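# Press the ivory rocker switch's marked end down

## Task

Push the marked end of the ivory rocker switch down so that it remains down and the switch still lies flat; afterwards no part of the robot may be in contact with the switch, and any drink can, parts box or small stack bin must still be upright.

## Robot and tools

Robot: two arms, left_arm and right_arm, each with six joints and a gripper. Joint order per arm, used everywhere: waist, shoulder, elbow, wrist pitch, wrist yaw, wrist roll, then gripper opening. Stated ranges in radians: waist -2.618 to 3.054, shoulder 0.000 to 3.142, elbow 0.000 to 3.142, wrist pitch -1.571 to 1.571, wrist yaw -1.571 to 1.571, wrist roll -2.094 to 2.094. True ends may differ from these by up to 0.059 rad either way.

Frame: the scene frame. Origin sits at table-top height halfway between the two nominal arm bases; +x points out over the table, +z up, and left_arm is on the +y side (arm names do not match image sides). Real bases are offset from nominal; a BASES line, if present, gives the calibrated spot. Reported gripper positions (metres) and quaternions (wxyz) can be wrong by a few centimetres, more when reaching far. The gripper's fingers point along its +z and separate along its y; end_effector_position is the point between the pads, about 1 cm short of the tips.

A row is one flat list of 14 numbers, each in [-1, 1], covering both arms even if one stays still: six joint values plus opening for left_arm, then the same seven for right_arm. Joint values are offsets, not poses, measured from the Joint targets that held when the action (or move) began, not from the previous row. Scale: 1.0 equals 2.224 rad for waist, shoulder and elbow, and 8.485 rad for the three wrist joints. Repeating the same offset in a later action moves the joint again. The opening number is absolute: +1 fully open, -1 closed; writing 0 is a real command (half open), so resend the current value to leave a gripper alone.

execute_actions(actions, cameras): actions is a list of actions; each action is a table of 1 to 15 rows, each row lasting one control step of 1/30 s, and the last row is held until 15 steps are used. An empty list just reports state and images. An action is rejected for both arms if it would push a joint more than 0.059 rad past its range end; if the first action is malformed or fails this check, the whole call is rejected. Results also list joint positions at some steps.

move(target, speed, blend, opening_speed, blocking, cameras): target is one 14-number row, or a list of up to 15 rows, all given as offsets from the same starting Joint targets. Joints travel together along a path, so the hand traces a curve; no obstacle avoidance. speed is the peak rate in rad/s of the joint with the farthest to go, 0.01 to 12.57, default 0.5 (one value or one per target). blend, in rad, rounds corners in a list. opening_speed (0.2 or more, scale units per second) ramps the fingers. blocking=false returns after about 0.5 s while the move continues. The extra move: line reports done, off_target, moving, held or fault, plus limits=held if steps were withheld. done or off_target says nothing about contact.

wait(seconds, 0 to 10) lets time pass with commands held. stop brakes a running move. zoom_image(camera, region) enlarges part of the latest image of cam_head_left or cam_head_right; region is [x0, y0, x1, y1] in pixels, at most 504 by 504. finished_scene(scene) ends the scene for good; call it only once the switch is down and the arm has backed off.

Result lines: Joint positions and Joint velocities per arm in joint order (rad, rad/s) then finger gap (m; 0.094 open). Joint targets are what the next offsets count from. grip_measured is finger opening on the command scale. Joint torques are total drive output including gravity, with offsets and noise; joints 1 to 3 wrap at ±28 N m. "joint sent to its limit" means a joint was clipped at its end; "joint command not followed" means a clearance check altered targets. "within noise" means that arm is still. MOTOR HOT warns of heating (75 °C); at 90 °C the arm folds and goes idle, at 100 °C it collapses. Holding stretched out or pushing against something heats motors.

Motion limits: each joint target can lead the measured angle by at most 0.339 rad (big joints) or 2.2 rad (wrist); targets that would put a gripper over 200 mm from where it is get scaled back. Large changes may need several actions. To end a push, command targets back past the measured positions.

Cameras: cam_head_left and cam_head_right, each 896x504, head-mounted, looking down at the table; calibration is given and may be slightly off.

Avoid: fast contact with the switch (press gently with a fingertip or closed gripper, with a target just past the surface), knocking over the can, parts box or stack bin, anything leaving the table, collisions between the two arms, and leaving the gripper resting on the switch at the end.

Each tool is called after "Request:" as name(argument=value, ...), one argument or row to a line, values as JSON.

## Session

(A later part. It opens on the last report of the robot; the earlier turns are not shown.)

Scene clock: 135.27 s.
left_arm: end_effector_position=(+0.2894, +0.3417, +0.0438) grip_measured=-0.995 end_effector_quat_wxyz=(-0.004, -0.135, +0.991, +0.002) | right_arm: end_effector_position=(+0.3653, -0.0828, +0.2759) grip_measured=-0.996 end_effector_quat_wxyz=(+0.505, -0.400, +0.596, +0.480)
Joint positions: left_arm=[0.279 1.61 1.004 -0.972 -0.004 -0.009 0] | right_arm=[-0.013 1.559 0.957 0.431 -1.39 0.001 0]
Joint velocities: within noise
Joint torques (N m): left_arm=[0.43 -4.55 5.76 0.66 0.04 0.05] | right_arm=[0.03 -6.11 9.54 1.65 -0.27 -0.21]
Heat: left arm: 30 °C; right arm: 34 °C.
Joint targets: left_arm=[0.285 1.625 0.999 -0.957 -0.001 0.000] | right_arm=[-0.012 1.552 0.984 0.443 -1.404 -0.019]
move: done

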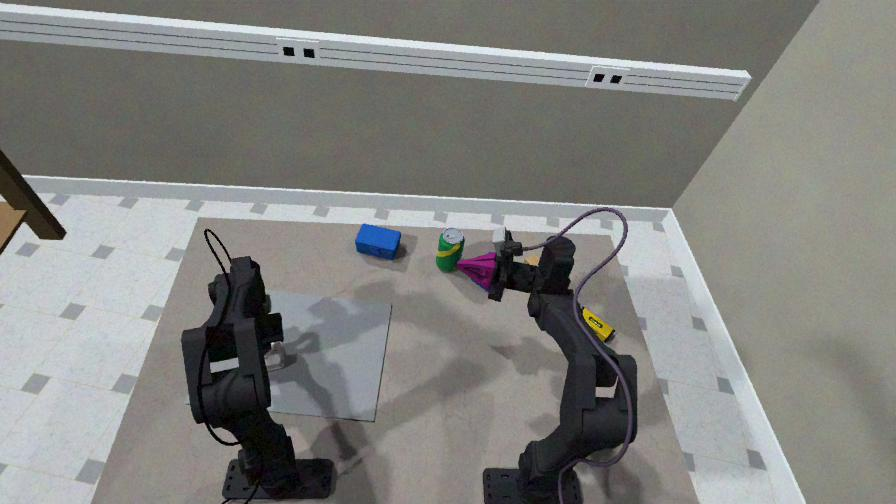

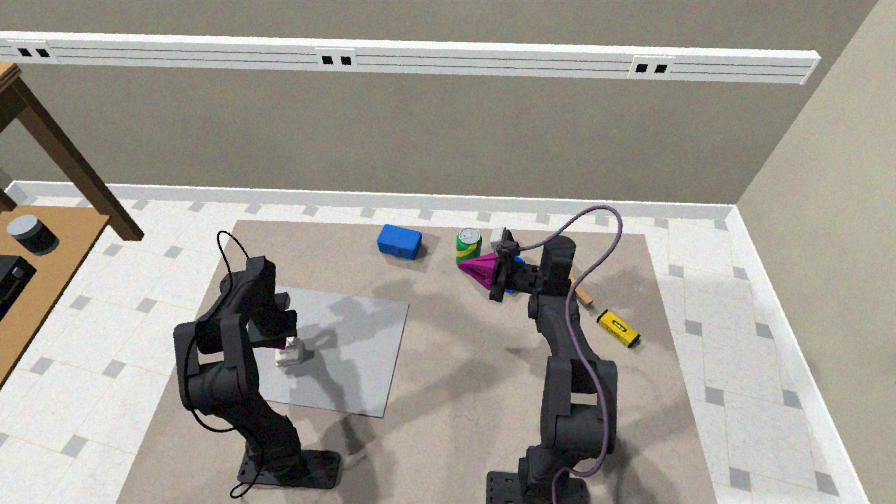

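Request:
move(
  target=[0.009, 0, 0, 0, 0, 0, -1, 0, 0, 0, 0, 0, 0, -1],
  speed=0.1,
)

Request:
zoom_image(
  camera="cam_head_right",
  region=[250, 315, 310, 375],
)

Request:
zoom_image(
  camera="cam_head_left",
  region=[240, 320, 300, 380],
)

Scene clock: 138.80 s.
left_arm: end_effector_position=(+0.2882, +0.3468, +0.0438) grip_measured=-0.995 end_effector_quat_wxyz=(-0.003, -0.145, +0.989, +0.002) | right_arm: end_effector_position=(+0.3653, -0.0828, +0.2759) grip_measured=-0.996 end_effector_quat_wxyz=(+0.505, -0.400, +0.596, +0.480)
Joint positions: left_arm=[0.299 1.61 1.004 -0.971 -0.004 -0.009 0] | right_arm=[-0.013 1.559 0.957 0.431 -1.39 0.001 0]
Joint velocities: within noise
Joint torques (N m): left_arm=[0.5 -4.59 5.85 0.67 0.05 0.05] | right_arm=[0.03 -6.09 9.54 1.64 -0.27 -0.2]
Heat: left arm: 29 °C; right arm: 34 °C.
Joint targets: left_arm=[0.305 1.625 0.999 -0.957 -0.001 0.000] | right_arm=[-0.012 1.552 0.984 0.443 -1.404 -0.019]
move: done

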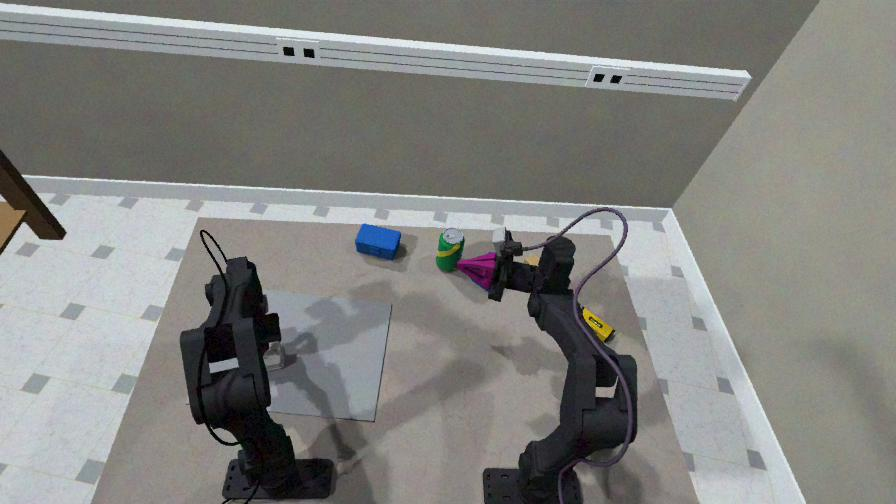

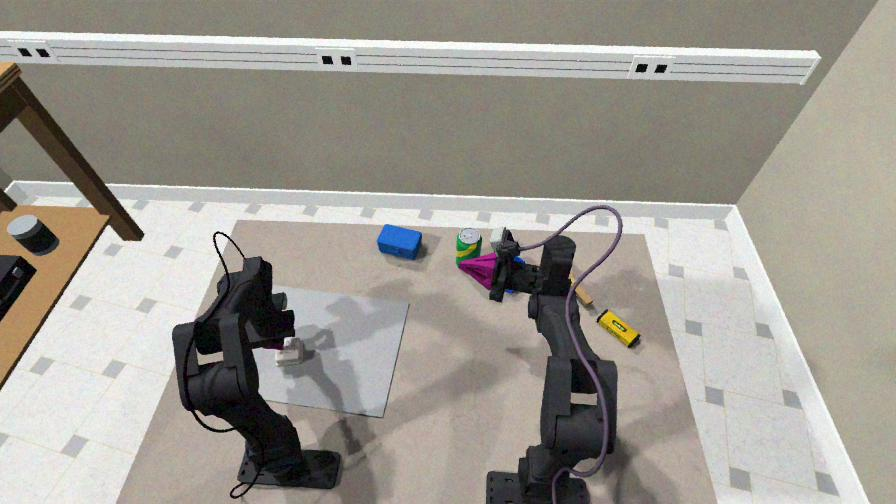

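Scaled by 8.400 from the camera's 896x504 image, which has a finer 1280x720 frame.

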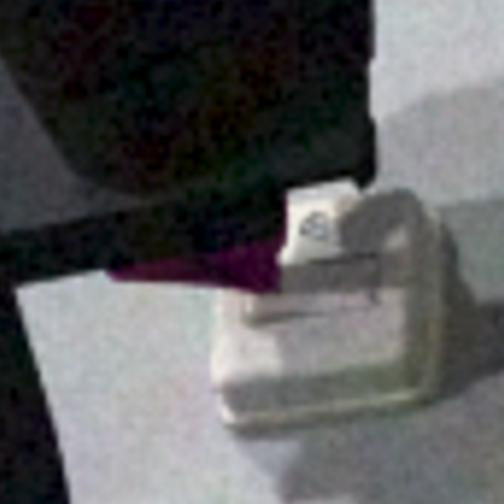

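Scaled by 8.400 from the camera's 896x504 image, which has a finer 1280x720 frame.

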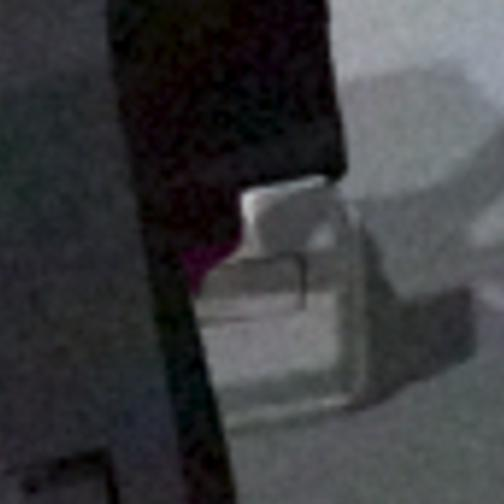

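Request:
move(
  target=[0, 0.00405, -0.00733, 0.00297, 0, 0, -1, 0, 0, 0, 0, 0, 0, -1],
  speed=0.05,
  cameras=["cam_head_left", "cam_head_right"],
)

Request:
zoom_image(
  camera="cam_head_right",
  region=[250, 315, 310, 375],
)

Request:
zoom_image(
  camera="cam_head_left",
  region=[240, 320, 300, 380],
)

Scene clock: 141.83 s.
left_arm: end_effector_position=(+0.2888, +0.3470, +0.0423) grip_measured=-0.995 end_effector_quat_wxyz=(-0.001, -0.145, +0.989, +0.002) | right_arm: end_effector_position=(+0.3653, -0.0828, +0.2759) grip_measured=-0.996 end_effector_quat_wxyz=(+0.505, -0.400, +0.596, +0.480)
Joint positions: left_arm=[0.299 1.61 0.998 -0.96 -0.004 -0.009 0] | right_arm=[-0.013 1.559 0.957 0.431 -1.39 0.001 0]
Joint velocities: within noise
Joint torques (N m): left_arm=[0.55 -3.96 5 0.8 0.04 0.07] | right_arm=[0.05 -6.08 9.54 1.64 -0.27 -0.2]
Heat: left arm: 29 °C; right arm: 34 °C.
Joint targets: left_arm=[0.305 1.634 0.982 -0.931 -0.001 0.000] | right_arm=[-0.012 1.552 0.984 0.443 -1.404 -0.018]
move: done

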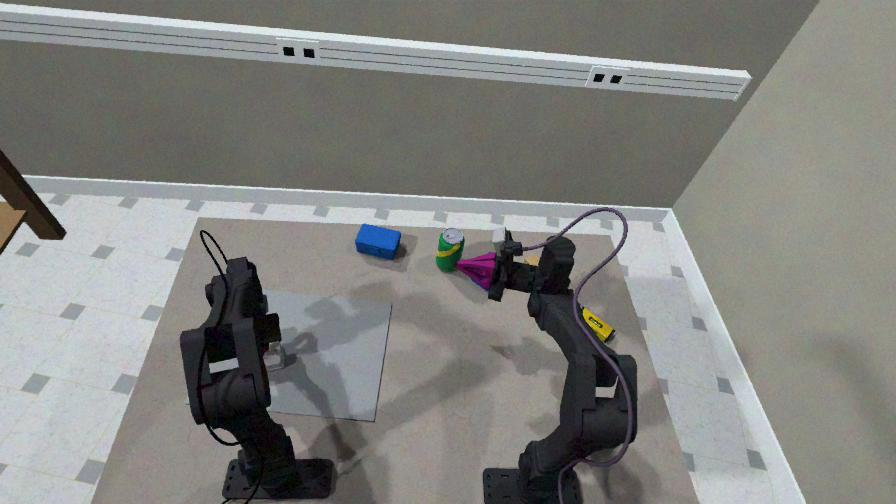

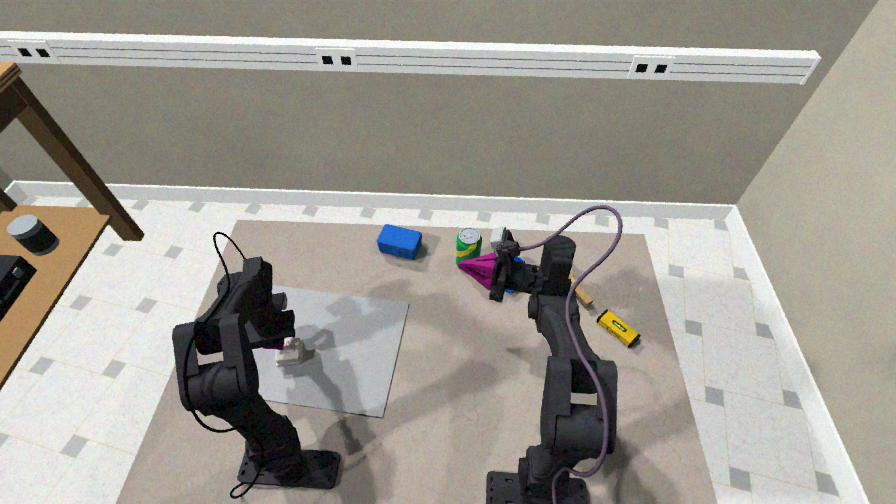

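Scaled by 8.400 from the camera's 896x504 image, which has a finer 1280x720 frame.

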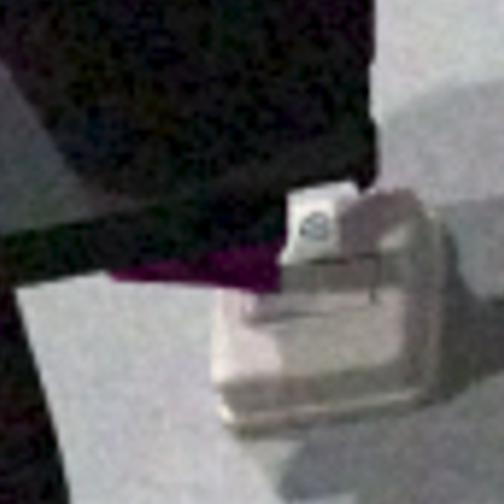

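Scaled by 8.400 from the camera's 896x504 image, which has a finer 1280x720 frame.

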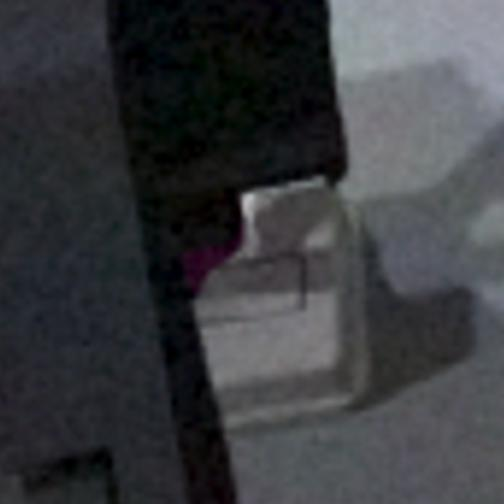

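Request:
move(
  target=[0, 0.0034, -0.0061, 0.0025, 0, 0, -1, 0, 0, 0, 0, 0, 0, -1],
  speed=0.05,
)

Request:
zoom_image(
  camera="cam_head_right",
  region=[250, 315, 310, 375],
)

Request:
zoom_image(
  camera="cam_head_left",
  region=[240, 320, 300, 380],
)

Scene clock: 143.83 s.
left_arm: end_effector_position=(+0.2888, +0.3470, +0.0369) grip_measured=-0.995 end_effector_quat_wxyz=(-0.001, -0.145, +0.989, +0.002) | right_arm: end_effector_position=(+0.3653, -0.0828, +0.2759) grip_measured=-0.996 end_effector_quat_wxyz=(+0.505, -0.400, +0.596, +0.480)
Joint positions: left_arm=[0.299 1.619 0.984 -0.938 -0.004 -0.009 0] | right_arm=[-0.013 1.559 0.957 0.431 -1.39 0.001 0]
Joint velocities: within noise
Joint torques (N m): left_arm=[0.49 -3.95 4.92 0.82 0.05 0.06] | right_arm=[0.02 -6.11 9.54 1.64 -0.27 -0.2]
Heat: left arm: 29 °C; right arm: 34 °C.
Joint targets: left_arm=[0.305 1.641 0.969 -0.910 -0.001 0.000] | right_arm=[-0.012 1.552 0.984 0.443 -1.404 -0.018]
move: done

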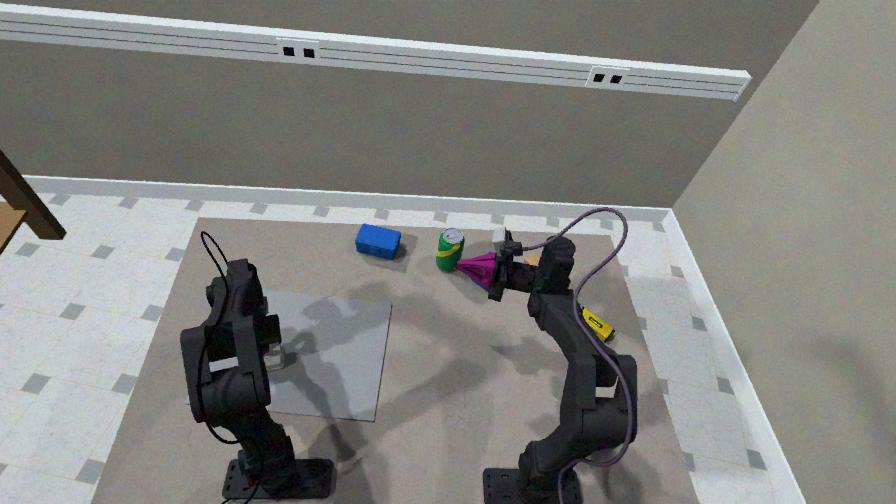

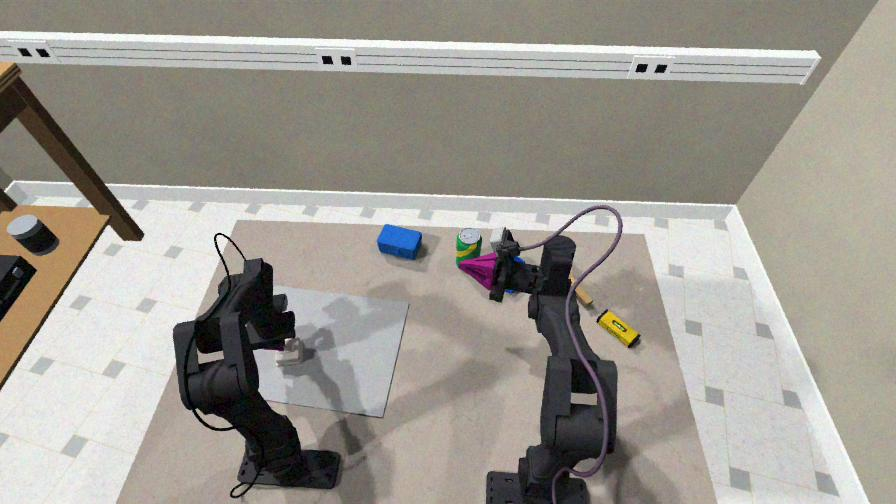

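Scaled by 8.400 from the camera's 896x504 image, which has a finer 1280x720 frame.

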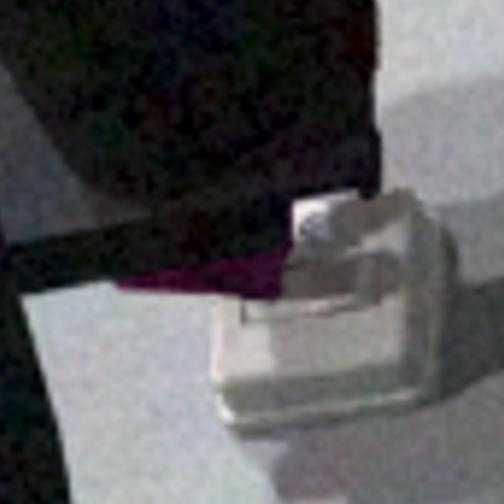

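Scaled by 8.400 from the camera's 896x504 image, which has a finer 1280x720 frame.

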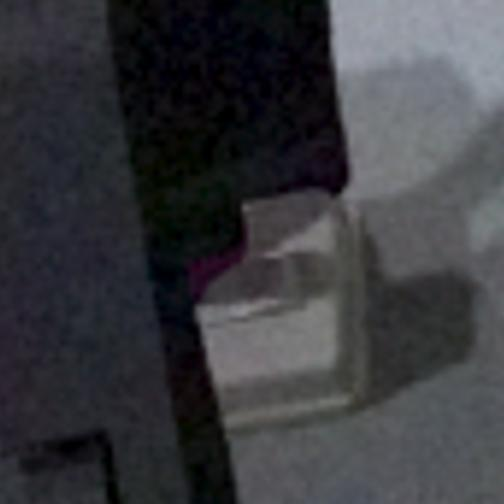

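Request:
move(
  target=[
    [0, -0.04, 0.06, -0.0225, 0, 0, -1, 0, 0, 0, 0, 0, 0, -1],
    [0.14, -0.05, 0.10, -0.036, 0, 0, -1, 0, 0, 0, 0, 0, 0, -1],
  ],
  speed=0.4,
)

Request:
zoom_image(
  camera="cam_head_right",
  region=[250, 315, 310, 375],
)

Request:
zoom_image(
  camera="cam_head_left",
  region=[240, 320, 300, 380],
)

Scene clock: 148.47 s.
left_arm: end_effector_position=(+0.2480, +0.4185, +0.0948) grip_measured=-0.995 end_effector_quat_wxyz=(-0.016, -0.298, +0.954, -0.003) | right_arm: end_effector_position=(+0.3653, -0.0828, +0.2759) grip_measured=-0.996 end_effector_quat_wxyz=(+0.505, -0.400, +0.596, +0.480)
Joint positions: left_arm=[0.614 1.563 1.166 -1.206 -0.004 -0.009 0] | right_arm=[-0.013 1.559 0.957 0.431 -1.39 0.001 0]
Joint velocities: within noise
Joint torques (N m): left_arm=[0.09 -8.32 9.25 0.39 0.05 0.08] | right_arm=[0.02 -6.11 9.54 1.64 -0.27 -0.2]
Heat: left arm: 28 °C; right arm: 34 °C.
Joint targets: left_arm=[0.617 1.530 1.191 -1.216 -0.001 0.000] | right_arm=[-0.012 1.552 0.984 0.443 -1.404 -0.018]
move: done

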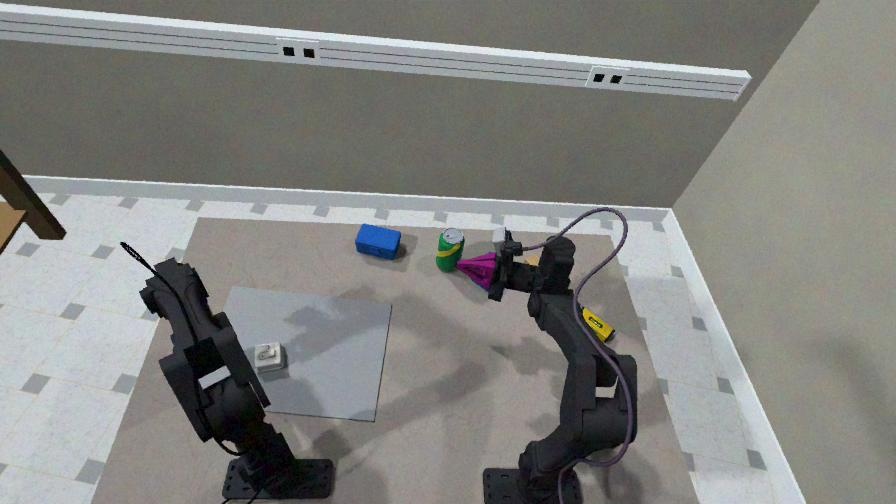

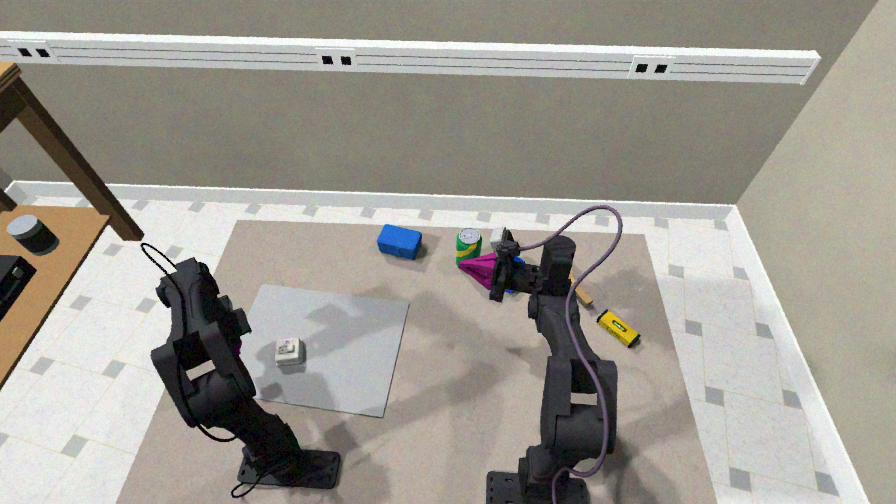

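Scaled by 8.400 from the camera's 896x504 image, which has a finer 1280x720 frame.

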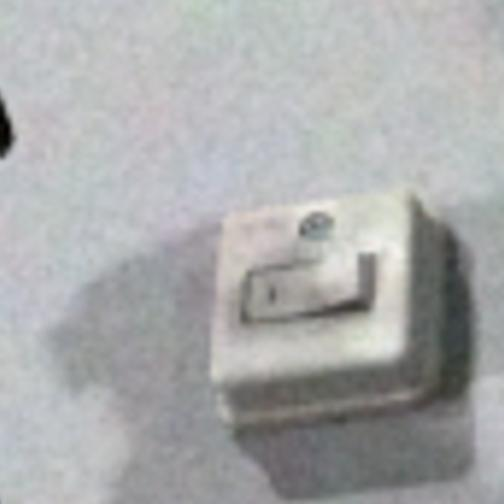

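Scaled by 8.400 from the camera's 896x504 image, which has a finer 1280x720 frame.

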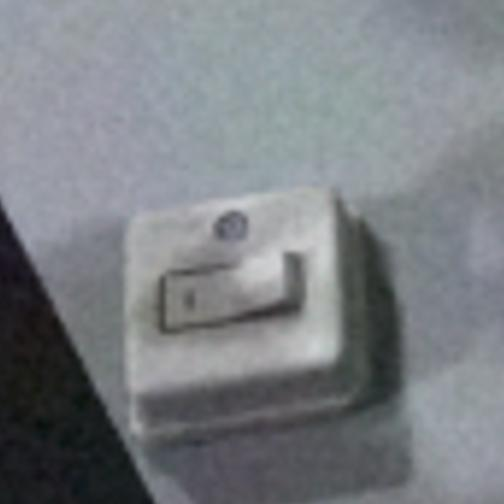

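Request:
move(
  target=[0, 0.0474, -0.1283, 0.04325, 0, 0, -1, 0, 0, 0, 0, 0, 0, -1],
  speed=0.2,
  cameras=["cam_head_right"],
)

Scene clock: 198.33 s.
left_arm: end_effector_position=(+0.2465, +0.4175, +0.0196) grip_measured=-0.995 end_effector_quat_wxyz=(-0.002, -0.298, +0.955, +0.001) | right_arm: end_effector_position=(+0.3653, -0.0828, +0.2759) grip_measured=-0.996 end_effector_quat_wxyz=(+0.505, -0.400, +0.596, +0.480)
Joint positions: left_arm=[0.614 1.621 0.911 -0.864 -0.004 -0.009 0] | right_arm=[-0.013 1.559 0.957 0.431 -1.39 0.001 0]
Joint velocities: within noise
Joint torques (N m): left_arm=[0.2 -4.46 5.78 0.7 0.06 0.06] | right_arm=[0.02 -6.11 9.52 1.65 -0.28 -0.2]
Heat: left arm: 29 °C; right arm: 35 °C.
Joint targets: left_arm=[0.617 1.635 0.906 -0.849 -0.001 0.000] | right_arm=[-0.012 1.552 0.984 0.443 -1.404 -0.018]
move: done
Images, in order (width x height): cam_head_right 896x504.

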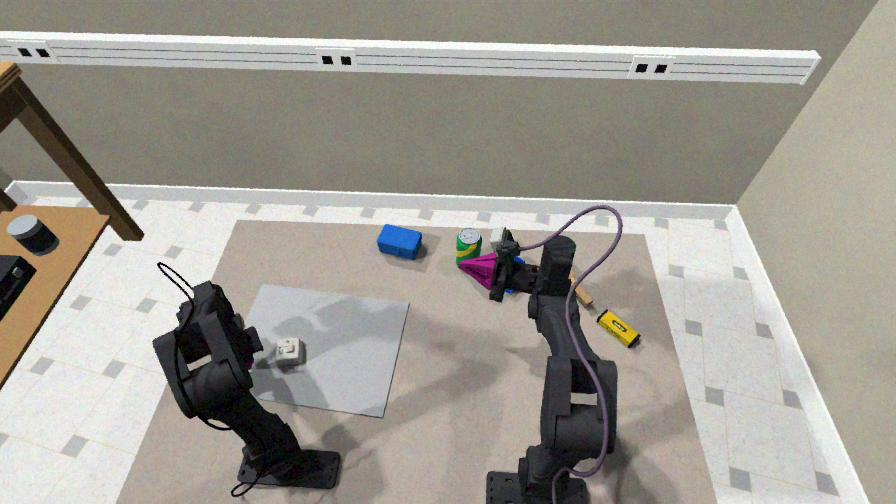

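Request:
move(
  target=[0, 0.0027, -0.00486, 0.00198, 0, 0, -1, 0, 0, 0, 0, 0, 0, -1],
  speed=0.05,
  cameras=[],
)

Request:
move(
  target=[0, 0.0027, -0.00486, 0.00198, 0, 0, -1, 0, 0, 0, 0, 0, 0, -1],
  speed=0.05,
  cameras=[],
)

Request:
move(
  target=[0, 0.0027, -0.00486, 0.00198, 0, 0, -1, 0, 0, 0, 0, 0, 0, -1],
  speed=0.05,
  cameras=[],
)

Request:
move(
  target=[0, 0.0027, -0.00486, 0.00198, 0, 0, -1, 0, 0, 0, 0, 0, 0, -1],
  speed=0.05,
  cameras=["cam_head_right"],
)

Scene clock: 201.17 s.
left_arm: end_effector_position=(+0.2472, +0.4180, +0.0175) grip_measured=-0.995 end_effector_quat_wxyz=(+0.001, -0.298, +0.955, +0.002) | right_arm: end_effector_position=(+0.3653, -0.0828, +0.2759) grip_measured=-0.996 end_effector_quat_wxyz=(+0.505, -0.400, +0.596, +0.480)
Joint positions: left_arm=[0.614 1.621 0.902 -0.848 -0.004 -0.009 0] | right_arm=[-0.013 1.559 0.957 0.431 -1.39 0.001 0]
Joint velocities: within noise
Joint torques (N m): left_arm=[0.12 -3.99 5.63 0.68 0.03 0.08] | right_arm=[0.02 -6.11 9.55 1.64 -0.27 -0.2]
Heat: left arm: 29 °C; right arm: 35 °C.
Joint targets: left_arm=[0.617 1.641 0.895 -0.832 -0.001 0.000] | right_arm=[-0.012 1.552 0.984 0.443 -1.404 -0.018]
move: done
No camera images: "cameras" was empty.

Scene clock: 202.00 s.
left_arm: end_effector_position=(+0.2465, +0.4175, +0.0128) grip_measured=-0.995 end_effector_quat_wxyz=(-0.001, -0.298, +0.955, +0.002) | right_arm: end_effector_position=(+0.3653, -0.0828, +0.2759) grip_measured=-0.996 end_effector_quat_wxyz=(+0.505, -0.400, +0.596, +0.480)
Joint positions: left_arm=[0.614 1.631 0.891 -0.831 -0.004 -0.009 0] | right_arm=[-0.013 1.559 0.957 0.431 -1.39 0.001 0]
Joint velocities: within noise
Joint torques (N m): left_arm=[0.24 -4.31 5.44 0.72 0.06 0.06] | right_arm=[0.02 -6.09 9.52 1.64 -0.27 -0.2]
Heat: left arm: 29 °C; right arm: 35 °C.
Joint targets: left_arm=[0.617 1.647 0.884 -0.815 -0.001 0.000] | right_arm=[-0.012 1.552 0.984 0.443 -1.404 -0.018]
move: done
No camera images: "cameras" was empty.

Scene clock: 202.73 s.
left_arm: end_effector_position=(+0.2458, +0.4171, +0.0090) grip_measured=-0.995 end_effector_quat_wxyz=(-0.001, -0.298, +0.955, +0.002) | right_arm: end_effector_position=(+0.3653, -0.0828, +0.2759) grip_measured=-0.996 end_effector_quat_wxyz=(+0.505, -0.400, +0.596, +0.480)
Joint positions: left_arm=[0.614 1.637 0.88 -0.816 -0.004 -0.009 0] | right_arm=[-0.013 1.559 0.957 0.431 -1.39 0.001 0]
Joint velocities: within noise
Joint torques (N m): left_arm=[0.36 -4.41 5.45 0.7 0.04 0.09] | right_arm=[0.02 -6.09 9.54 1.64 -0.27 -0.2]
Heat: left arm: 29 °C; right arm: 35 °C.
Joint targets: left_arm=[0.617 1.653 0.873 -0.798 -0.001 0.000] | right_arm=[-0.012 1.552 0.984 0.443 -1.404 -0.018]
move: done
No camera images: "cameras" was empty.

Scene clock: 203.43 s.
left_arm: end_effector_position=(+0.2458, +0.4171, +0.0086) grip_measured=-0.995 end_effector_quat_wxyz=(-0.001, -0.298, +0.955, +0.002) | right_arm: end_effector_position=(+0.3653, -0.0828, +0.2759) grip_measured=-0.996 end_effector_quat_wxyz=(+0.505, -0.400, +0.596, +0.480)
Joint positions: left_arm=[0.614 1.637 0.878 -0.813 -0.004 -0.009 0] | right_arm=[-0.013 1.559 0.957 0.431 -1.39 0.001 0]
Joint velocities: within noise
Joint torques (N m): left_arm=[0.14 -3.9 4.64 0.84 0.04 0.08] | right_arm=[0.02 -6.11 9.55 1.64 -0.27 -0.2]
Heat: left arm: 29 °C; right arm: 35 °C.
Joint targets: left_arm=[0.617 1.659 0.863 -0.781 -0.001 0.000] | right_arm=[-0.012 1.552 0.984 0.443 -1.404 -0.018]
move: done
Images, in order (width x height): cam_head_right 896x504.

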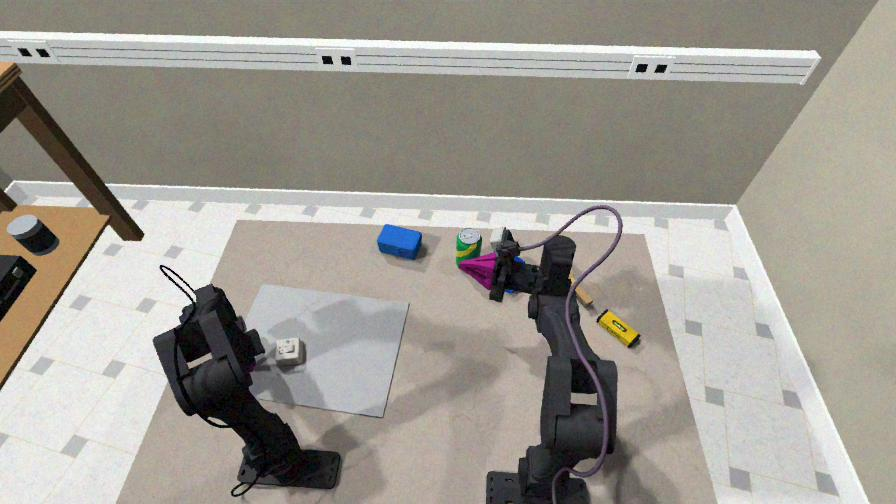

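Request:
move(
  target=[
    [0, -0.027, 0.1515, -0.0435, 0, 0, -1, 0, 0, 0, 0, 0, 0, -1],
    [-0.2698, 0.161, 0.3606, -0.05174, 0, 0, 1, 0, 0, 0, 0, 0, 0, -1],
    [-0.2698, 0.1785, 0.2819, -0.02722, 0, 0, 1, 0, 0, 0, 0, 0, 0, -1],
  ],
  speed=[0.4, 0.6, 0.2],
  opening_speed=1.5,
)

Request:
zoom_image(
  camera="cam_head_right",
  region=[240, 250, 340, 350],
)

Request:
zoom_image(
  camera="cam_head_left",
  region=[240, 250, 340, 350],
)

Scene clock: 214.40 s.
left_arm: end_effector_position=(+0.4143, +0.2705, +0.0317) grip_measured=+0.999 end_effector_quat_wxyz=(+0.001, -0.001, +1.000, +0.001) | right_arm: end_effector_position=(+0.3653, -0.0828, +0.2759) grip_measured=-0.996 end_effector_quat_wxyz=(+0.505, -0.400, +0.596, +0.480)
Joint positions: left_arm=[0.011 2.035 1.494 -1.028 -0.002 -0.009 0.094] | right_arm=[-0.013 1.559 0.957 0.431 -1.39 0.001 0]
Joint velocities: within noise
Joint torques (N m): left_arm=[0.4 -7.88 6.04 0.68 0.01 0.03] | right_arm=[0.02 -6.11 9.54 1.64 -0.27 -0.2]
Heat: left arm: 29 °C; right arm: 35 °C.
Joint targets: left_arm=[0.016 2.056 1.489 -1.013 -0.001 0.000] | right_arm=[-0.012 1.552 0.984 0.443 -1.404 -0.019]
move: done

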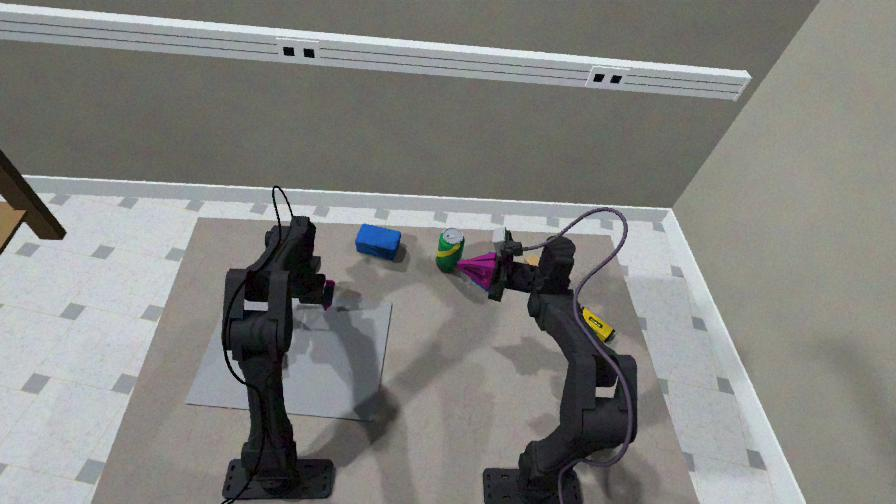

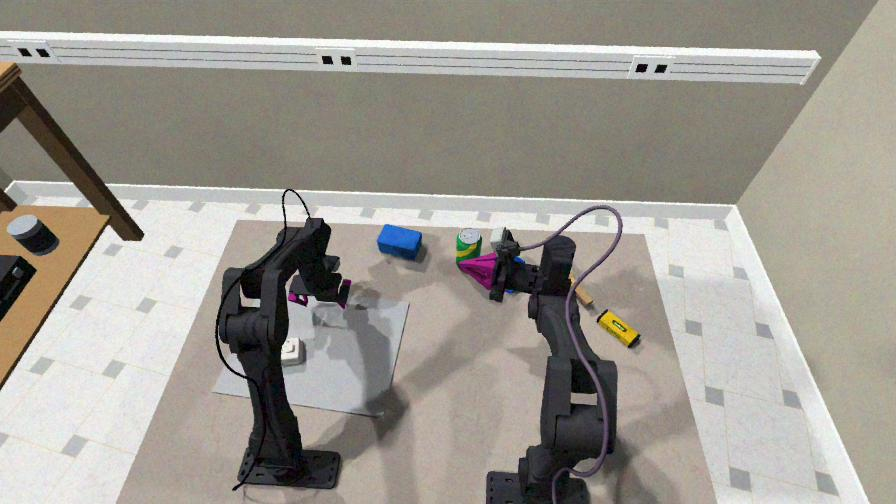

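Scaled by 5.040 from the camera's 896x504 image, which has a finer 1280x720 frame.

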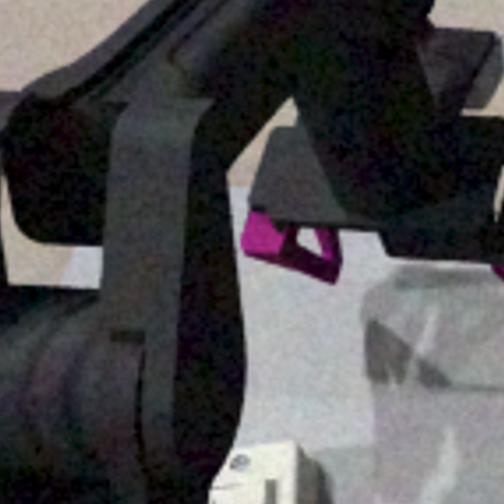

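Scaled by 5.040 from the camera's 896x504 image, which has a finer 1280x720 frame.

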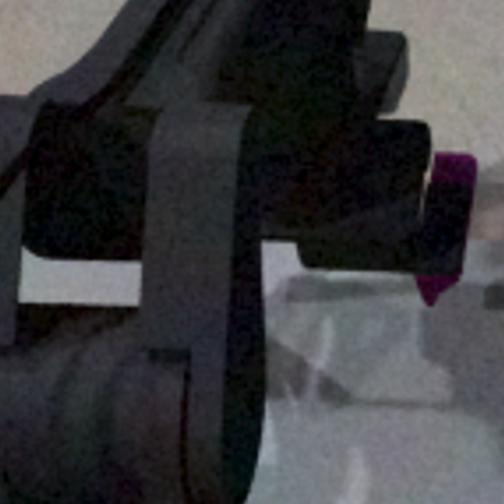

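Request:
zoom_image(
  camera="cam_head_right",
  region=[300, 265, 360, 325],
)

Request:
zoom_image(
  camera="cam_head_left",
  region=[290, 265, 350, 325],
)

Scaled by 8.400 from the camera's 896x504 image, which has a finer 1280x720 frame.

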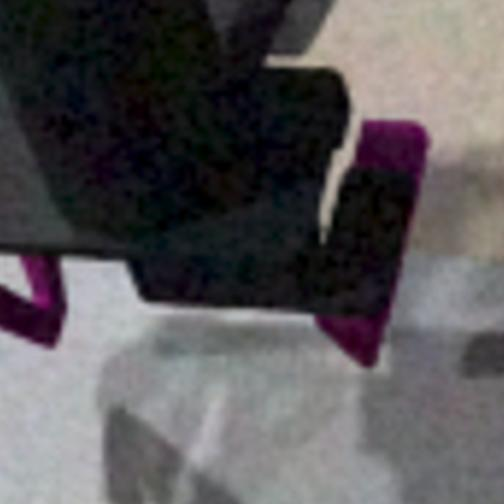

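Scaled by 8.400 from the camera's 896x504 image, which has a finer 1280x720 frame.

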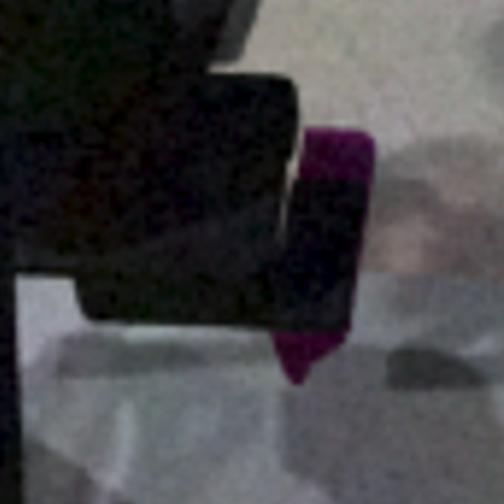

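Request:
move(
  target=[0, 0.0083, -0.0174, 0.00672, 0, 0, 1, 0, 0, 0, 0, 0, 0, -1],
  speed=0.05,
  cameras=[],
)

Request:
move(
  target=[0, 0.00207, -0.00435, 0.00168, 0, 0, 1, 0, 0, 0, 0, 0, 0, -1],
  speed=0.05,
  cameras=[],
)

Request:
move(
  target=[0, 0.00207, -0.00435, 0.00168, 0, 0, 1, 0, 0, 0, 0, 0, 0, -1],
  speed=0.05,
  cameras=[],
)

Request:
move(
  target=[0, 0.00207, -0.00435, 0.00168, 0, 0, 1, 0, 0, 0, 0, 0, 0, -1],
  speed=0.05,
  cameras=["cam_head_right"],
)

Scene clock: 225.00 s.
left_arm: end_effector_position=(+0.4148, +0.2705, +0.0172) grip_measured=+0.999 end_effector_quat_wxyz=(+0.003, -0.001, +1.000, +0.001) | right_arm: end_effector_position=(+0.3653, -0.0828, +0.2759) grip_measured=-0.996 end_effector_quat_wxyz=(+0.505, -0.400, +0.596, +0.480)
Joint positions: left_arm=[0.011 2.051 1.457 -0.971 -0.002 -0.009 0.094] | right_arm=[-0.013 1.559 0.957 0.431 -1.39 0.001 0]
Joint velocities: within noise
Joint torques (N m): left_arm=[0.39 -7.62 5.86 0.67 0 0.04] | right_arm=[0.02 -6.11 9.52 1.65 -0.28 -0.2]
Heat: left arm: 29 °C; right arm: 35 °C.
Joint targets: left_arm=[0.016 2.075 1.451 -0.956 -0.001 0.000] | right_arm=[-0.012 1.552 0.984 0.443 -1.404 -0.019]
move: done
No camera images: "cameras" was empty.

Scene clock: 225.83 s.
left_arm: end_effector_position=(+0.4153, +0.2705, +0.0150) grip_measured=+0.999 end_effector_quat_wxyz=(+0.006, -0.001, +1.000, +0.001) | right_arm: end_effector_position=(+0.3653, -0.0828, +0.2759) grip_measured=-0.996 end_effector_quat_wxyz=(+0.505, -0.400, +0.596, +0.480)
Joint positions: left_arm=[0.011 2.051 1.448 -0.957 -0.002 -0.009 0.094] | right_arm=[-0.013 1.559 0.957 0.431 -1.39 0.001 0]
Joint velocities: within noise
Joint torques (N m): left_arm=[0.38 -7.31 5.83 0.69 0.01 0.04] | right_arm=[0.03 -6.09 9.54 1.64 -0.27 -0.2]
Heat: left arm: 29 °C; right arm: 35 °C.
Joint targets: left_arm=[0.016 2.080 1.441 -0.941 -0.001 0.000] | right_arm=[-0.012 1.552 0.984 0.443 -1.404 -0.019]
move: done
No camera images: "cameras" was empty.

Scene clock: 226.53 s.
left_arm: end_effector_position=(+0.4140, +0.2705, +0.0101) grip_measured=+0.999 end_effector_quat_wxyz=(+0.003, -0.001, +1.000, +0.001) | right_arm: end_effector_position=(+0.3653, -0.0828, +0.2759) grip_measured=-0.996 end_effector_quat_wxyz=(+0.505, -0.400, +0.596, +0.480)
Joint positions: left_arm=[0.011 2.059 1.439 -0.946 -0.002 -0.009 0.094] | right_arm=[-0.013 1.559 0.957 0.431 -1.39 0.001 0]
Joint velocities: within noise
Joint torques (N m): left_arm=[0.42 -7.79 5.72 0.74 -0.01 0.05] | right_arm=[0.02 -6.09 9.54 1.65 -0.27 -0.2]
Heat: left arm: 29 °C; right arm: 35 °C.
Joint targets: left_arm=[0.016 2.084 1.432 -0.927 -0.001 0.000] | right_arm=[-0.012 1.552 0.984 0.443 -1.404 -0.019]
move: done
No camera images: "cameras" was empty.

Scene clock: 227.23 s.
left_arm: end_effector_position=(+0.4142, +0.2705, +0.0093) grip_measured=+0.999 end_effector_quat_wxyz=(+0.004, -0.001, +1.000, +0.001) | right_arm: end_effector_position=(+0.3653, -0.0828, +0.2759) grip_measured=-0.996 end_effector_quat_wxyz=(+0.505, -0.400, +0.596, +0.480)
Joint positions: left_arm=[0.011 2.059 1.436 -0.941 -0.002 -0.008 0.094] | right_arm=[-0.013 1.559 0.957 0.431 -1.39 0.001 0]
Joint velocities: within noise
Joint torques (N m): left_arm=[0.38 -7.27 5.05 0.84 0.01 0.04] | right_arm=[0.03 -6.09 9.54 1.64 -0.27 -0.2]
Heat: left arm: 29 °C; right arm: 35 °C.
Joint targets: left_arm=[0.016 2.089 1.422 -0.913 -0.001 0.000] | right_arm=[-0.012 1.552 0.984 0.443 -1.404 -0.019]
move: done
Images, in order (width x height): cam_head_right 896x504.

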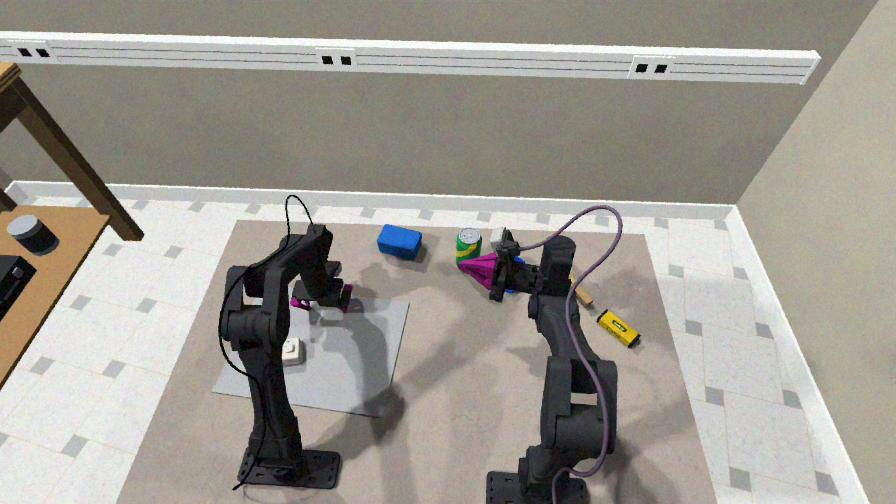

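Request:
move(
  target=[
    [0, -0.02, 0.10, -0.028, 0, 0, 1, 0.0504, 0.1061, 0.1718, -0.1873, 0.1666, 0.0022, 1],
    [0, -0.02, 0.10, -0.028, 0, 0, 1, 0.0504, 0.1304, 0.0944, -0.1621, 0.1666, 0.0022, 1],
  ],
  speed=[0.8, 0.2],
  opening_speed=1.5,
)

Request:
zoom_image(
  camera="cam_head_right",
  region=[460, 290, 580, 410],
)

Request:
zoom_image(
  camera="cam_head_left",
  region=[440, 290, 560, 410],
)

Scene clock: 238.27 s.
left_arm: end_effector_position=(+0.4227, +0.2705, +0.0533) grip_measured=+0.999 end_effector_quat_wxyz=(-0.006, +0.000, +1.000, +0.001) | right_arm: end_effector_position=(+0.3275, -0.2217, +0.0336) grip_measured=+0.997 end_effector_quat_wxyz=(+0.006, -0.032, +0.999, +0.001)
Joint positions: left_arm=[0.011 2.059 1.618 -1.142 -0.002 -0.008 0.094] | right_arm=[0.095 1.824 1.21 -0.946 -0.002 0.001 0.094]
Joint velocities: within noise
Joint torques (N m): left_arm=[0.46 -10.92 9.25 0.42 0.02 0.04] | right_arm=[0.44 -5.86 4.82 0.52 0.13 -0.03]
Heat: left arm: 30 °C; right arm: 35 °C.
Joint targets: left_arm=[0.016 2.044 1.644 -1.150 -0.001 0.000] | right_arm=[0.100 1.842 1.194 -0.932 0.010 0.000]
move: done

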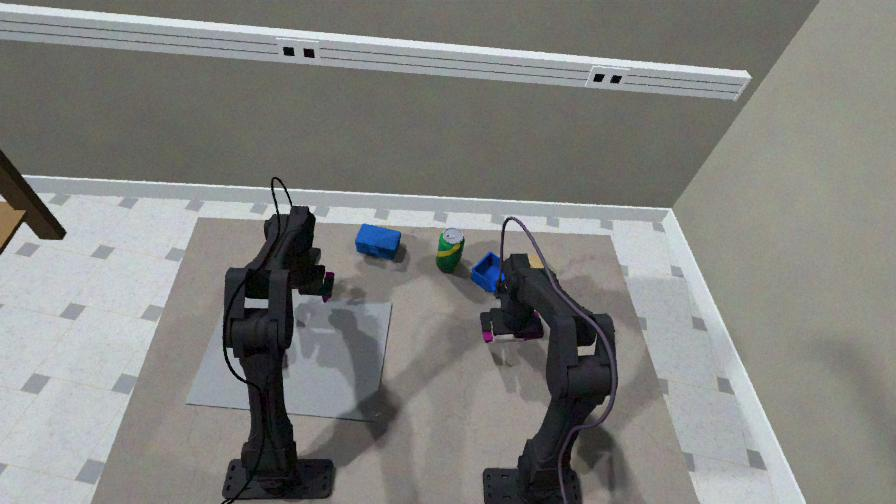

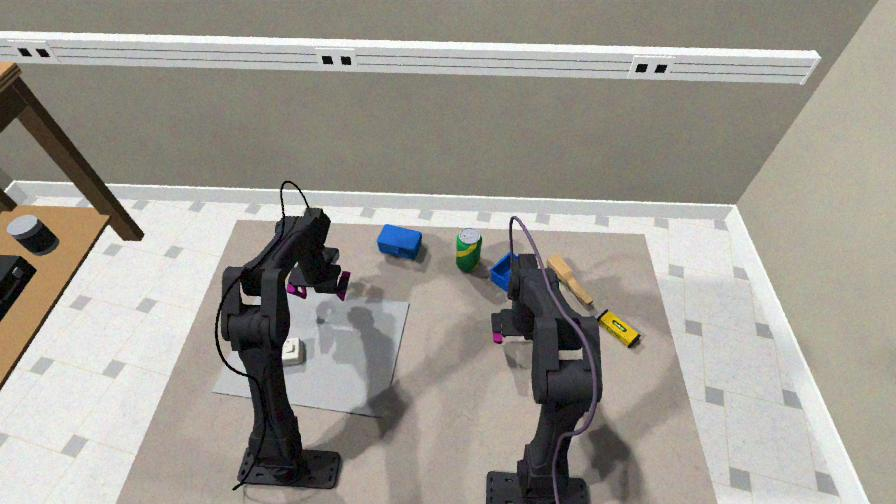

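Scaled by 4.200 from the camera's 896x504 image, which has a finer 1280x720 frame.

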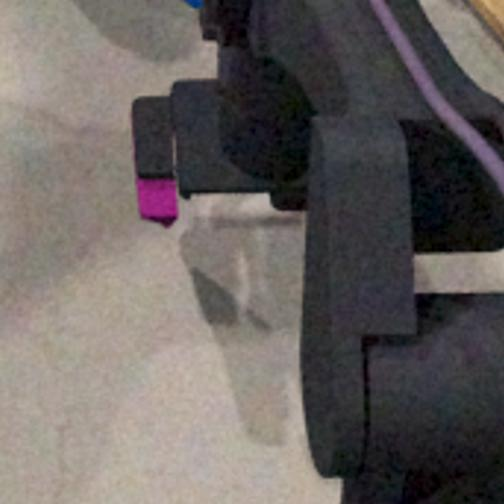

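Scaled by 4.200 from the camera's 896x504 image, which has a finer 1280x720 frame.

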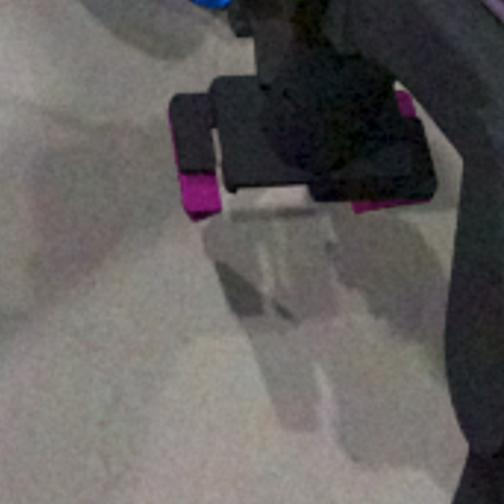

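Request:
zoom_image(
  camera="cam_head_right",
  region=[475, 310, 535, 370],
)

Request:
zoom_image(
  camera="cam_head_left",
  region=[465, 305, 525, 365],
)

Request:
zoom_image(
  camera="cam_head_left",
  region=[510, 305, 570, 365],
)

Scaled by 8.400 from the camera's 896x504 image, which has a finer 1280x720 frame.

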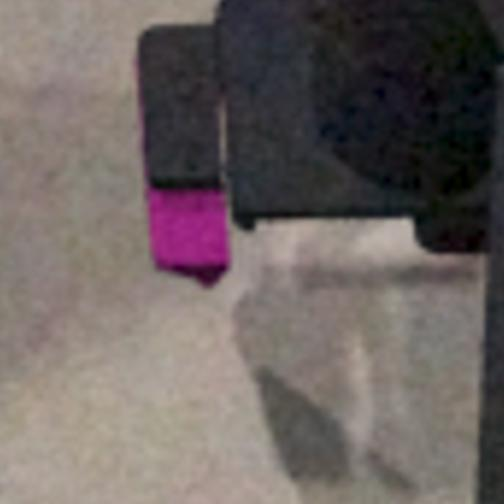

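Scaled by 8.400 from the camera's 896x504 image, which has a finer 1280x720 frame.

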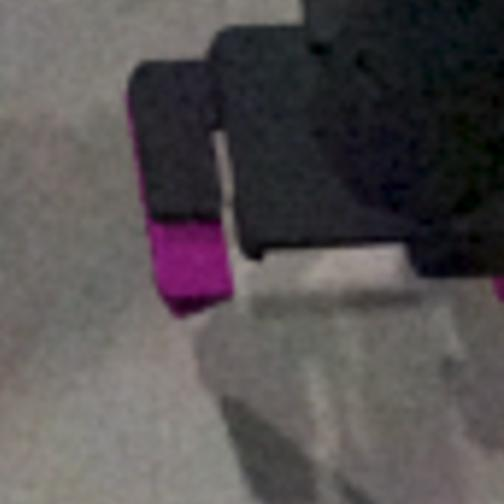

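Scaled by 8.400 from the camera's 896x504 image, which has a finer 1280x720 frame.

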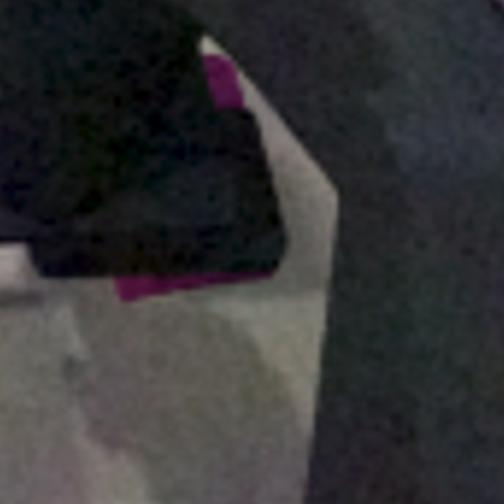

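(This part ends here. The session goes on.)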